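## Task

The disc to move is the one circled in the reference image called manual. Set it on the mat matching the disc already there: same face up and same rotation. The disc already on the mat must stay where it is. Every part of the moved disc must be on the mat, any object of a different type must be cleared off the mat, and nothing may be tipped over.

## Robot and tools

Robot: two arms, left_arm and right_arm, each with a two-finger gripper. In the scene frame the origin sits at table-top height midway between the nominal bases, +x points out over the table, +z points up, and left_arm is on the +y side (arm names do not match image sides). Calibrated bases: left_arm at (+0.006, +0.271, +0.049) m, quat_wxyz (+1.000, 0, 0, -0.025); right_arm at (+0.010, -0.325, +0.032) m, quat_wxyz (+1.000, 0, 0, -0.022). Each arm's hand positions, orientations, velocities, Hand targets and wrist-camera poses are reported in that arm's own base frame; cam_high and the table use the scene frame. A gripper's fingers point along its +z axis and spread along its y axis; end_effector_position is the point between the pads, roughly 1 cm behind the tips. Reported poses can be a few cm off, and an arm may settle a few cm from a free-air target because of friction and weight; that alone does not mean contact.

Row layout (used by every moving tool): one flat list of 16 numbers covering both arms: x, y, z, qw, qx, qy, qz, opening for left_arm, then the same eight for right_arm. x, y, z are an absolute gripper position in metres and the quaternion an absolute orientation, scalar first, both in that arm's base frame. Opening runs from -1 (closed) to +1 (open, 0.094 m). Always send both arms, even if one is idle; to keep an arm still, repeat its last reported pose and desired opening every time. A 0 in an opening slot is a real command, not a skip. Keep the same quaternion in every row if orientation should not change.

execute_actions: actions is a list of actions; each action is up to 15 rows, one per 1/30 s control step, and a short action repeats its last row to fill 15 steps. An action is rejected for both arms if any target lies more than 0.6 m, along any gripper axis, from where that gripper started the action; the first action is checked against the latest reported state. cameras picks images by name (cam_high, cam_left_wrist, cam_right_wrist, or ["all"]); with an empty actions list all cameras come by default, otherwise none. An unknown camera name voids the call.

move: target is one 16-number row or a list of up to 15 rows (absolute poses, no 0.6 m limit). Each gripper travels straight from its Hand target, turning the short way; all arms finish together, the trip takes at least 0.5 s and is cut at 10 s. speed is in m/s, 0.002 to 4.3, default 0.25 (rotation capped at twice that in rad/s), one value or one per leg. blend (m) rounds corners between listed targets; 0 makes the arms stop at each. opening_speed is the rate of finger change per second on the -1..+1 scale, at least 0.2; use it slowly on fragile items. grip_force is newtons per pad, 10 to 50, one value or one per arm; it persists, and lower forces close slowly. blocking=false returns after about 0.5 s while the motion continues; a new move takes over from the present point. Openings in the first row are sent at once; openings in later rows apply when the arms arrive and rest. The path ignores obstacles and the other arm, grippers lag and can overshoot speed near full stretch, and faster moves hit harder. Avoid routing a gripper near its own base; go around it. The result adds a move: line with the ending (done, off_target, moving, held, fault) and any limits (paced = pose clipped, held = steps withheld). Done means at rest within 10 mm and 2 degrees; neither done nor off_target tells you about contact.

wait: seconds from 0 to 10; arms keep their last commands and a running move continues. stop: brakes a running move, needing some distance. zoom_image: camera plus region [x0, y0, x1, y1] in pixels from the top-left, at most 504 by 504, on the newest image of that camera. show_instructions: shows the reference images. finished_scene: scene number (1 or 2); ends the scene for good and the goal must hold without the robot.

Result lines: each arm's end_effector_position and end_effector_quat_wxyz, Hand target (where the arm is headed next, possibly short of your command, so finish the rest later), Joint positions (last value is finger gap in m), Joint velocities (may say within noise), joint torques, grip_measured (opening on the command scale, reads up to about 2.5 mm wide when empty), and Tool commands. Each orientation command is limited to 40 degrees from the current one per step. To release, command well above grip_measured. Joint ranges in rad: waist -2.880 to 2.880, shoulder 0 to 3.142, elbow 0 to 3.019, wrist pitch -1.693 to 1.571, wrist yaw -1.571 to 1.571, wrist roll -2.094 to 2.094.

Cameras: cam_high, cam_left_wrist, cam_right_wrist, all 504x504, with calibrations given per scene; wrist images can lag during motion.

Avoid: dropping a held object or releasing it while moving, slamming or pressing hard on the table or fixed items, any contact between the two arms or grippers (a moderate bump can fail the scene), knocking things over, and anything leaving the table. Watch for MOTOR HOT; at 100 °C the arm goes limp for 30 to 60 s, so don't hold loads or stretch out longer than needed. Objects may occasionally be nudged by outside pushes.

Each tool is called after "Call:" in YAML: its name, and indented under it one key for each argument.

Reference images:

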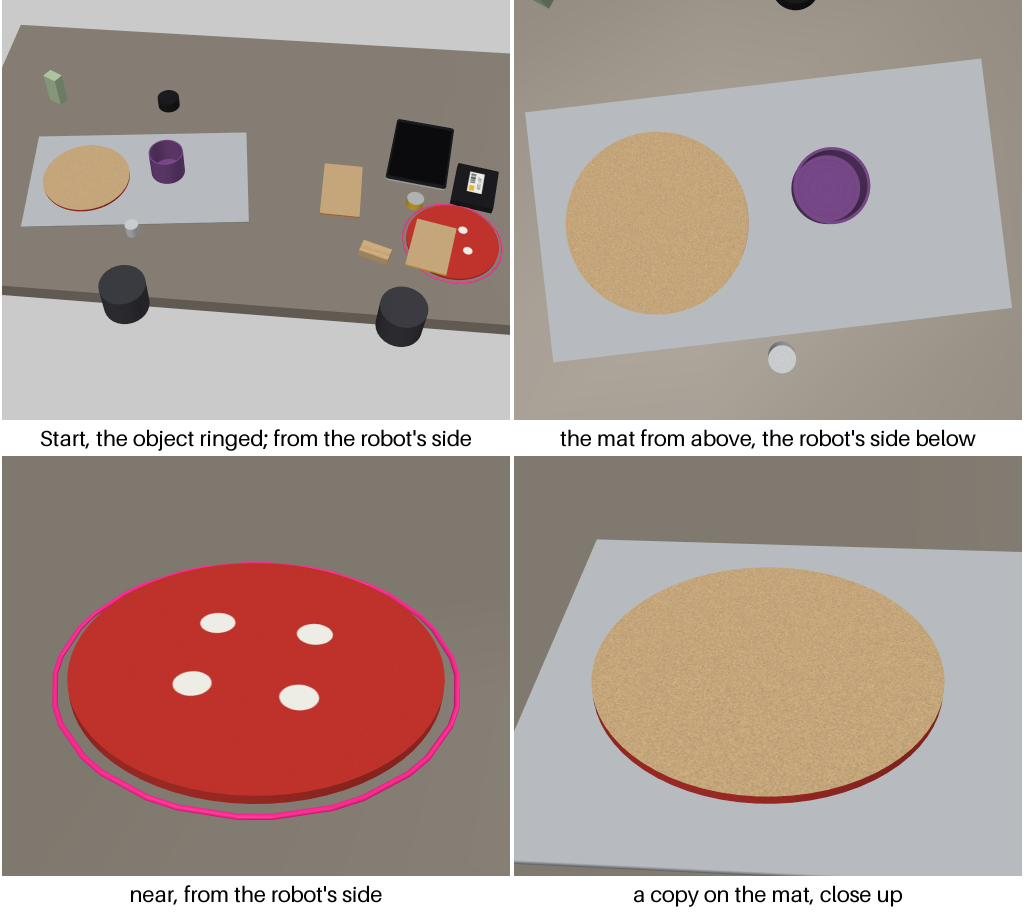

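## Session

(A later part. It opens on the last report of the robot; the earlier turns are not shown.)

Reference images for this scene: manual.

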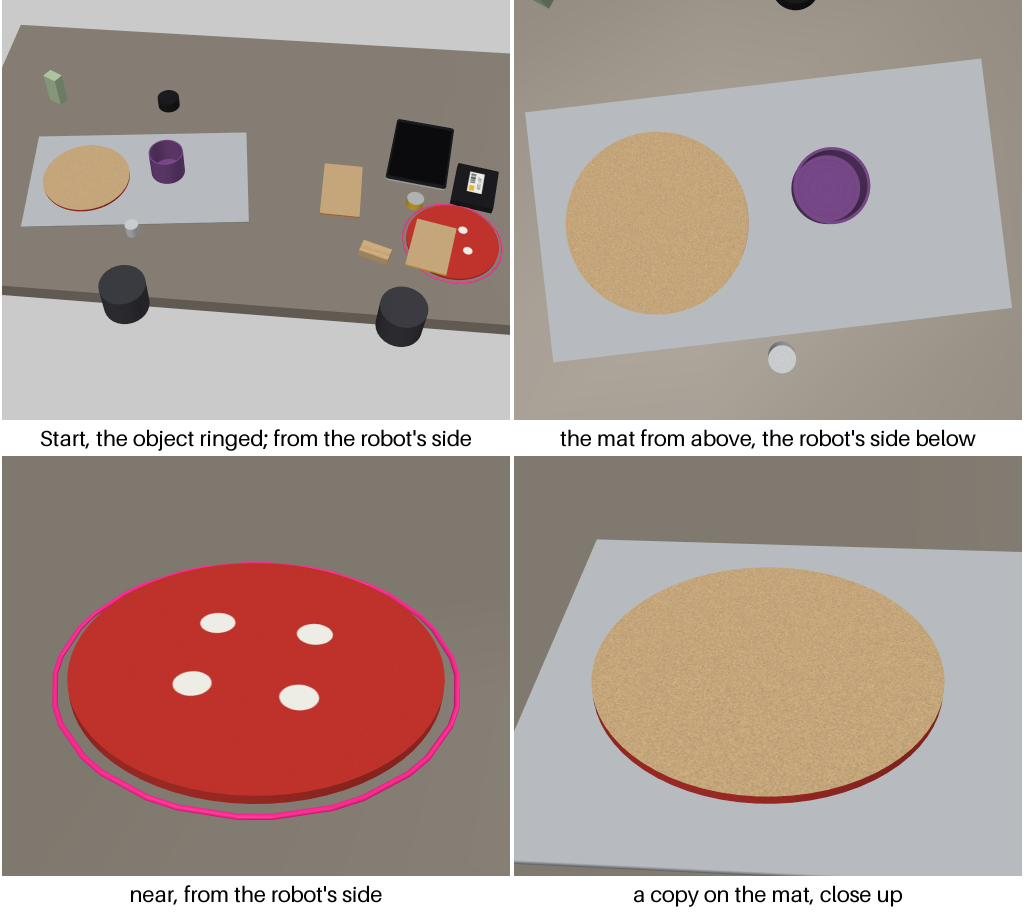

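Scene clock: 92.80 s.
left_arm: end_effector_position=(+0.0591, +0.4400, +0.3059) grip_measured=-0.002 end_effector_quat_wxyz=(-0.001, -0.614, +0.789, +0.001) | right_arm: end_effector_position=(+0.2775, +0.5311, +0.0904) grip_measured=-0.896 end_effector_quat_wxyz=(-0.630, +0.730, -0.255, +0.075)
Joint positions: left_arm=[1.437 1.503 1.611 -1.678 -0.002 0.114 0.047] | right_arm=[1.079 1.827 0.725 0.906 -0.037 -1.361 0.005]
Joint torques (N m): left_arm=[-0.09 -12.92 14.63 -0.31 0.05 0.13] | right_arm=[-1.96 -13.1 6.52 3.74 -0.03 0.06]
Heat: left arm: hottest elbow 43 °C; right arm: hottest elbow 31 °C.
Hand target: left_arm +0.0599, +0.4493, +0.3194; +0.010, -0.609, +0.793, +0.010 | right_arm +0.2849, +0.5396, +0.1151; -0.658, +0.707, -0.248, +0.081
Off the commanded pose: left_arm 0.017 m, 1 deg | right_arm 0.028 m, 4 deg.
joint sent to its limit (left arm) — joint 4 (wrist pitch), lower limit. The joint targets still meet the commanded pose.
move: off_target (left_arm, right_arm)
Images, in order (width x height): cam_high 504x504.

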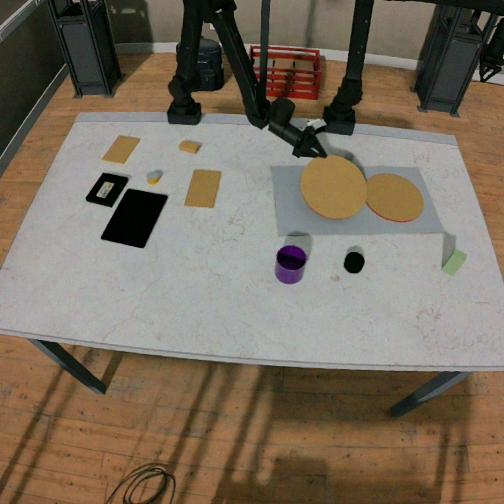

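Call:
move:
  target: [0.06,0.45,0.32,0,-0.6088,0.7934,0,0,0.275,0.529,0.075,0.6500,-0.7140,0.2510,-0.0770,-0.95]
  speed: 0.15
  cameras: ["cam_high","cam_right_wrist"]

Call:
zoom_image:
  camera: "cam_high"
  region: [260, 110, 460, 250]

Scene clock: 95.80 s.
left_arm: end_effector_position=(+0.0591, +0.4400, +0.3059) grip_measured=-0.002 end_effector_quat_wxyz=(-0.001, -0.614, +0.789, +0.001) | right_arm: end_effector_position=(+0.2736, +0.5232, +0.0593) grip_measured=-0.896 end_effector_quat_wxyz=(-0.629, +0.730, -0.257, +0.074)
Joint positions: left_arm=[1.437 1.503 1.611 -1.678 -0.002 0.114 0.047] | right_arm=[1.079 1.907 0.701 1.006 -0.035 -1.356 0.005]
Joint torques (N m): left_arm=[-0.09 -12.92 14.63 -0.31 0.04 0.13] | right_arm=[-1.49 -12.92 4.55 3.78 -0.01 0.09]
Heat: left arm: hottest elbow 44 °C; right arm: hottest elbow 31 °C.
Hand target: left_arm +0.0599, +0.4493, +0.3194; +0.010, -0.609, +0.793, +0.010 | right_arm +0.2747, +0.5287, +0.0750; -0.649, +0.714, -0.251, +0.077
Off the commanded pose: left_arm 0.017 m, 1 deg | right_arm 0.017 m, 3 deg.
joint sent to its limit (left arm) — joint 4 (wrist pitch), lower limit. The joint targets still meet the commanded pose.
move: off_target (left_arm, right_arm)
camera_calibration:
cam_right_wrist: T_world_to_cam=[[0.263446, 0.0959035, 0.959895, -0.180749], [0.593216, -0.800773, -0.0828045, 0.300297], [0.760717, 0.59124, -0.267852, -0.410198], [0, 0, 0, 1]] pos_world=[0.181521, 0.500329, 0.088493]
Images, in order (width x height): cam_high 504x504, cam_right_wrist 504x504.

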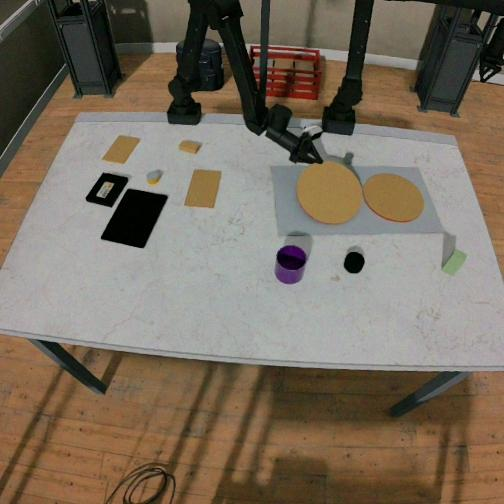

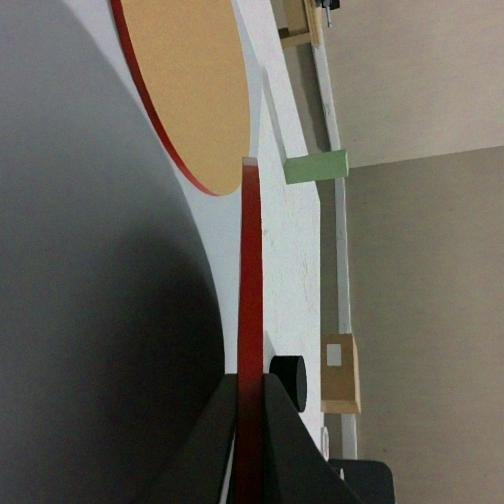

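Scaled by 2.520 from the camera's 504x504 image, which has a finer 720x720 frame.

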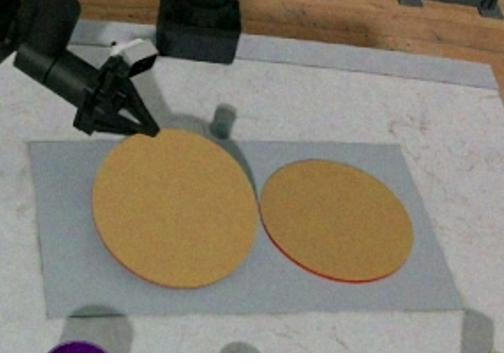

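Call:
move:
  target: [0.06,0.45,0.32,0,-0.6088,0.7934,0,0,0.275,0.529,0.062,0.6500,-0.7140,0.2510,-0.0770,-0.95]
  speed: 0.06

Call:
move:
  target: [0.06,0.45,0.32,0,-0.6088,0.7934,0,0,0.275,0.529,0.050,0.6500,-0.7140,0.2510,-0.0770,-0.95]
  speed: 0.06
  cameras: ["cam_high"]

Call:
zoom_image:
  camera: "cam_high"
  region: [260, 110, 460, 250]

Scene clock: 97.87 s.
left_arm: end_effector_position=(+0.0591, +0.4400, +0.3059) grip_measured=-0.002 end_effector_quat_wxyz=(-0.001, -0.614, +0.789, +0.001) | right_arm: end_effector_position=(+0.2734, +0.5226, +0.0502) grip_measured=-0.896 end_effector_quat_wxyz=(-0.631, +0.728, -0.257, +0.074)
Joint positions: left_arm=[1.437 1.503 1.611 -1.678 -0.002 0.114 0.047] | right_arm=[1.079 1.94 0.701 1.045 -0.035 -1.356 0.005]
Joint torques (N m): left_arm=[-0.03 -12.86 14.63 -0.31 0.04 0.13] | right_arm=[-1.14 -12.22 4.56 3.74 0.02 0.07]
Heat: left arm: hottest elbow 44 °C; right arm: hottest elbow 30 °C.
Hand target: left_arm +0.0599, +0.4493, +0.3194; +0.010, -0.609, +0.793, +0.010 | right_arm +0.2747, +0.5287, +0.0619; -0.649, +0.714, -0.251, +0.077
Off the commanded pose: left_arm 0.017 m, 1 deg | right_arm 0.013 m, 3 deg.
joint sent to its limit (left arm) — joint 4 (wrist pitch), lower limit. The joint targets still meet the commanded pose.
move: off_target (left_arm, right_arm)

Scene clock: 98.77 s.
left_arm: end_effector_position=(+0.0591, +0.4400, +0.3059) grip_measured=-0.002 end_effector_quat_wxyz=(-0.001, -0.614, +0.789, +0.001) | right_arm: end_effector_position=(+0.2732, +0.5221, +0.0434) grip_measured=-0.896 end_effector_quat_wxyz=(-0.636, +0.724, -0.255, +0.075)
Joint positions: left_arm=[1.437 1.503 1.611 -1.678 -0.002 0.114 0.047] | right_arm=[1.079 1.97 0.701 1.088 -0.034 -1.356 0.005]
Joint torques (N m): left_arm=[-0.09 -12.86 14.63 -0.32 0.04 0.13] | right_arm=[-1.08 -12.1 4.68 3.23 0 0.08]
Heat: left arm: hottest elbow 45 °C; right arm: hottest elbow 30 °C.
Hand target: left_arm +0.0599, +0.4493, +0.3194; +0.010, -0.609, +0.793, +0.010 | right_arm +0.2748, +0.5287, +0.0499; -0.649, +0.714, -0.251, +0.077
Off the commanded pose: left_arm 0.017 m, 1 deg | right_arm 0.010 m, 2 deg.
joint sent to its limit (left arm) — joint 4 (wrist pitch), lower limit. The joint targets still meet the commanded pose.
move: off_target (left_arm)
Images, in order (width x height): cam_high 504x504.

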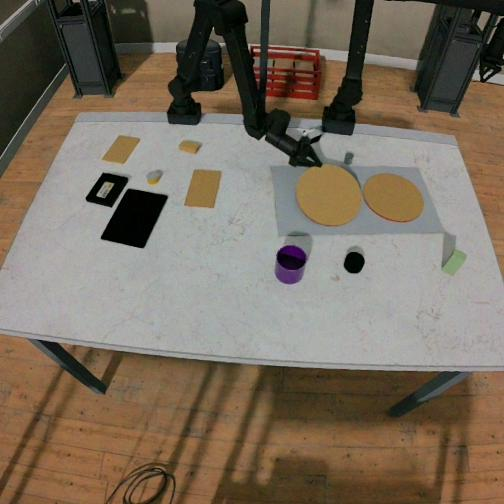

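Scaled by 2.520 from the camera's 504x504 image, which has a finer 720x720 frame.

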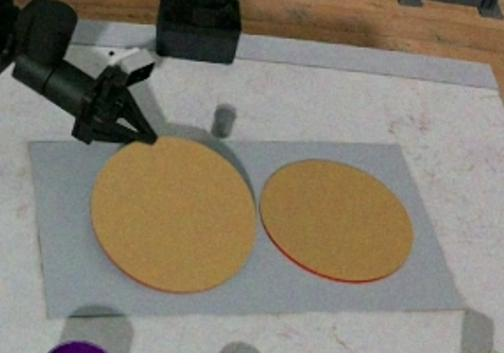

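Call:
move:
  target: [0.06,0.45,0.32,0,-0.6088,0.7934,0,0,0.275,0.529,0.040,0.6500,-0.7140,0.2510,-0.0770,-0.95]
  speed: 0.06
  cameras: ["cam_high","cam_right_wrist"]

Call:
zoom_image:
  camera: "cam_high"
  region: [280, 130, 400, 250]

Scene clock: 100.27 s.
left_arm: end_effector_position=(+0.0591, +0.4400, +0.3059) grip_measured=-0.002 end_effector_quat_wxyz=(-0.001, -0.614, +0.789, +0.001) | right_arm: end_effector_position=(+0.2730, +0.5215, +0.0380) grip_measured=-0.896 end_effector_quat_wxyz=(-0.640, +0.721, -0.254, +0.076)
Joint positions: left_arm=[1.437 1.503 1.611 -1.678 -0.002 0.114 0.047] | right_arm=[1.079 1.996 0.701 1.125 -0.034 -1.356 0.005]
Joint torques (N m): left_arm=[-0.03 -12.86 14.63 -0.34 0.04 0.13] | right_arm=[-0.79 -11.63 4.85 3.14 -0.05 0.03]
Heat: left arm: hottest elbow 45 °C; right arm: hottest elbow 30 °C.
Hand target: left_arm +0.0599, +0.4493, +0.3194; +0.010, -0.609, +0.793, +0.010 | right_arm +0.2748, +0.5288, +0.0400; -0.649, +0.714, -0.251, +0.077
Off the commanded pose: left_arm 0.017 m, 1 deg | right_arm 0.008 m, 1 deg.
joint sent to its limit (left arm) — joint 4 (wrist pitch), lower limit. The joint targets still meet the commanded pose.
move: off_target (left_arm)
camera_calibration:
cam_right_wrist: T_world_to_cam=[[0.249347, 0.0695363, 0.965914, -0.142637], [0.59363, -0.799025, -0.0957213, 0.297074], [0.765134, 0.597263, -0.240513, -0.419792], [0, 0, 0, 1]] pos_world=[0.180411, 0.498014, 0.0652462]
Images, in order (width x height): cam_high 504x504, cam_right_wrist 504x504.

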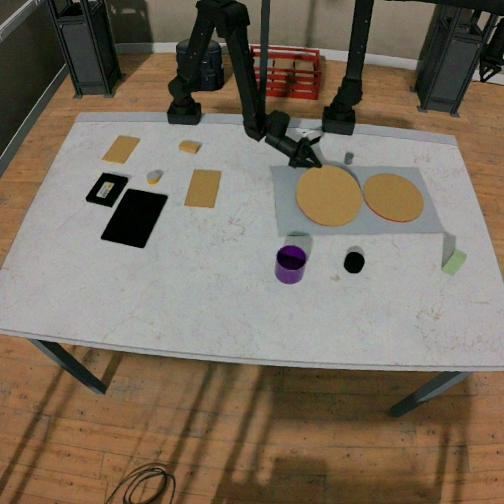

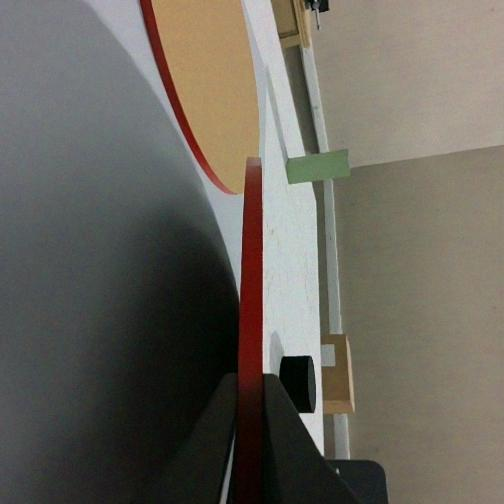

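Scaled by 4.200 from the camera's 504x504 image, which has a finer 720x720 frame.

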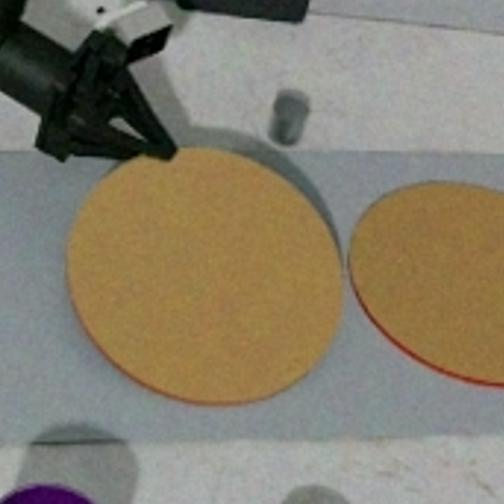

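Call:
move:
  target:
    - [0.06,0.45,0.32,0,-0.6088,0.7934,0,0,0.275,0.529,0.040,0.6480,-0.7150,0.2510,-0.0770,0.7]
    - [0.06,0.45,0.32,0,-0.6088,0.7934,0,0,0.275,0.529,0.030,0.6480,-0.7150,0.2510,-0.0770,0.7]
  speed: 0.05
  opening_speed: 1.2
  cameras: ["cam_high","cam_right_wrist"]

Call:
zoom_image:
  camera: "cam_high"
  region: [270, 130, 410, 250]

Scene clock: 105.17 s.
left_arm: end_effector_position=(+0.0591, +0.4400, +0.3059) grip_measured=-0.002 end_effector_quat_wxyz=(-0.001, -0.614, +0.789, +0.001) | right_arm: end_effector_position=(+0.2727, +0.5204, +0.0314) grip_measured=+0.699 end_effector_quat_wxyz=(-0.641, +0.720, -0.254, +0.077)
Joint positions: left_arm=[1.437 1.503 1.611 -1.678 -0.002 0.114 0.047] | right_arm=[1.079 2.017 0.701 1.148 -0.032 -1.356 0.08]
Joint torques (N m): left_arm=[-0.09 -12.81 14.63 -0.32 0.04 0.13] | right_arm=[-0.56 -11.4 4.98 2.74 -0.11 0.03]
Heat: left arm: hottest elbow 46 °C; right arm: hottest elbow 29 °C.
Hand target: left_arm +0.0599, +0.4493, +0.3194; +0.010, -0.609, +0.793, +0.010 | right_arm +0.2747, +0.5287, +0.0300; -0.648, +0.715, -0.251, +0.077
Off the commanded pose: left_arm 0.017 m, 1 deg | right_arm 0.009 m, 1 deg.
joint sent to its limit (left arm) — joint 4 (wrist pitch), lower limit. The joint targets still meet the commanded pose.
move: off_target (left_arm)
camera_calibration:
cam_right_wrist: T_world_to_cam=[[0.248664, 0.0682235, 0.966184, -0.135259], [0.59251, -0.799821, -0.0960161, 0.296429], [0.766223, 0.596349, -0.23931, -0.42039], [0, 0, 0, 1]] pos_world=[0.18011, 0.497017, 0.0585438]
Images, in order (width x height): cam_high 504x504, cam_right_wrist 504x504.

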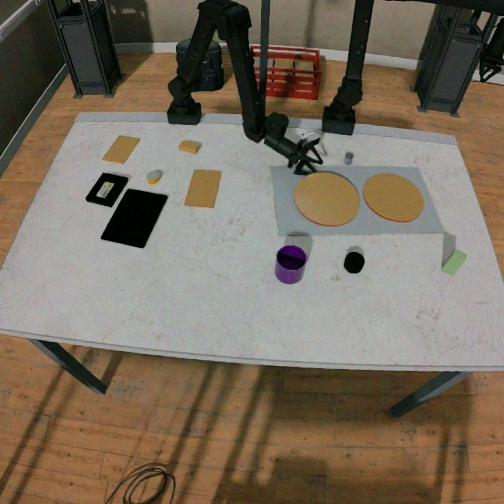

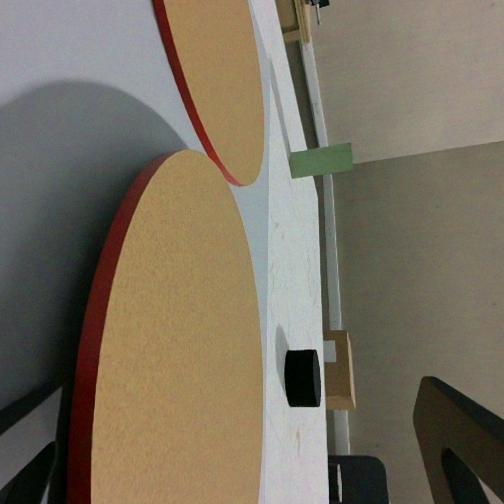

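Scaled by 3.600 from the camera's 504x504 image, which has a finer 720x720 frame.

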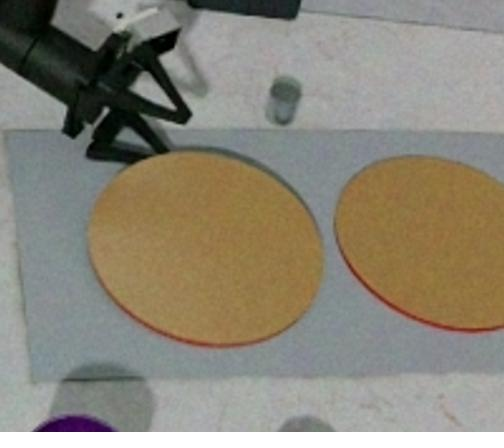

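Call:
move:
  target:
    - [0.06,0.45,0.32,0,-0.6088,0.7934,0,0,0.2525,0.4835,0.030,0.6480,-0.7150,0.2510,-0.0770,0.7]
    - [0.06,0.45,0.32,0,-0.6088,0.7934,0,0,0.24,0.45,0.17,0.6480,-0.7150,0.2510,-0.0770,0.7]
  speed: [0.09,0.3]
  cameras: ["cam_high","cam_right_wrist"]

Call:
zoom_image:
  camera: "cam_high"
  region: [260, 130, 460, 270]

Scene clock: 107.93 s.
left_arm: end_effector_position=(+0.0591, +0.4400, +0.3059) grip_measured=-0.002 end_effector_quat_wxyz=(-0.001, -0.614, +0.789, +0.001) | right_arm: end_effector_position=(+0.2359, +0.4525, +0.1682) grip_measured=+0.699 end_effector_quat_wxyz=(-0.649, +0.715, -0.249, +0.074)
Joint positions: left_arm=[1.437 1.503 1.611 -1.678 -0.002 0.114 0.047] | right_arm=[1.075 1.446 0.498 0.8 -0.047 -1.356 0.08]
Joint torques (N m): left_arm=[-0.09 -12.81 14.63 -0.32 0.05 0.13] | right_arm=[-2.08 -8.59 5.75 1.26 -0.19 0]
Heat: left arm: hottest elbow 46 °C; right arm: hottest elbow 29 °C.
Hand target: left_arm +0.0599, +0.4493, +0.3194; +0.010, -0.609, +0.793, +0.010 | right_arm +0.2399, +0.4501, +0.1700; -0.648, +0.715, -0.251, +0.077
Off the commanded pose: left_arm 0.017 m, 1 deg | right_arm 0.005 m, 0 deg.
joint sent to its limit (left arm) — joint 4 (wrist pitch), lower limit. The joint targets still meet the commanded pose.
move: off_target (left_arm)
camera_calibration:
cam_right_wrist: T_world_to_cam=[[0.240401, 0.0517674, 0.969292, -0.244771], [0.601384, -0.791781, -0.106867, 0.273129], [0.761935, 0.608608, -0.221477, -0.326565], [0, 0, 0, 1]] pos_world=[0.143409, 0.42768, 0.194116]
Images, in order (width x height): cam_high 504x504, cam_right_wrist 504x504.

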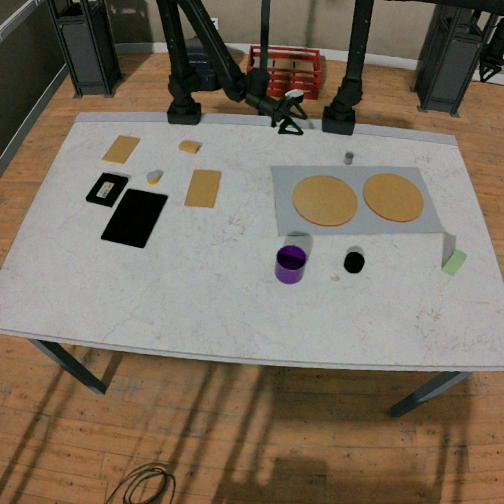

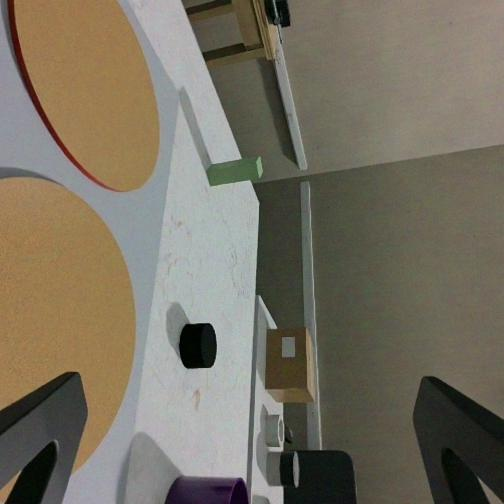

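Scaled by 2.520 from the camera's 504x504 image, which has a finer 720x720 frame.

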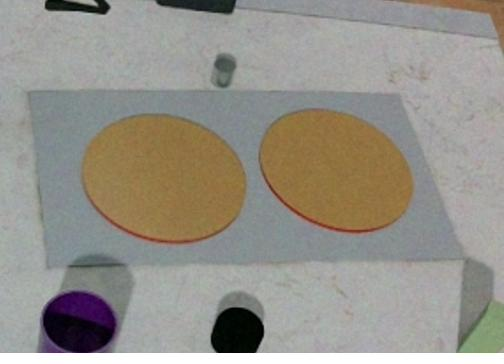

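Call:
finished_scene:
  scene: 2

The scene is finished: the task was done.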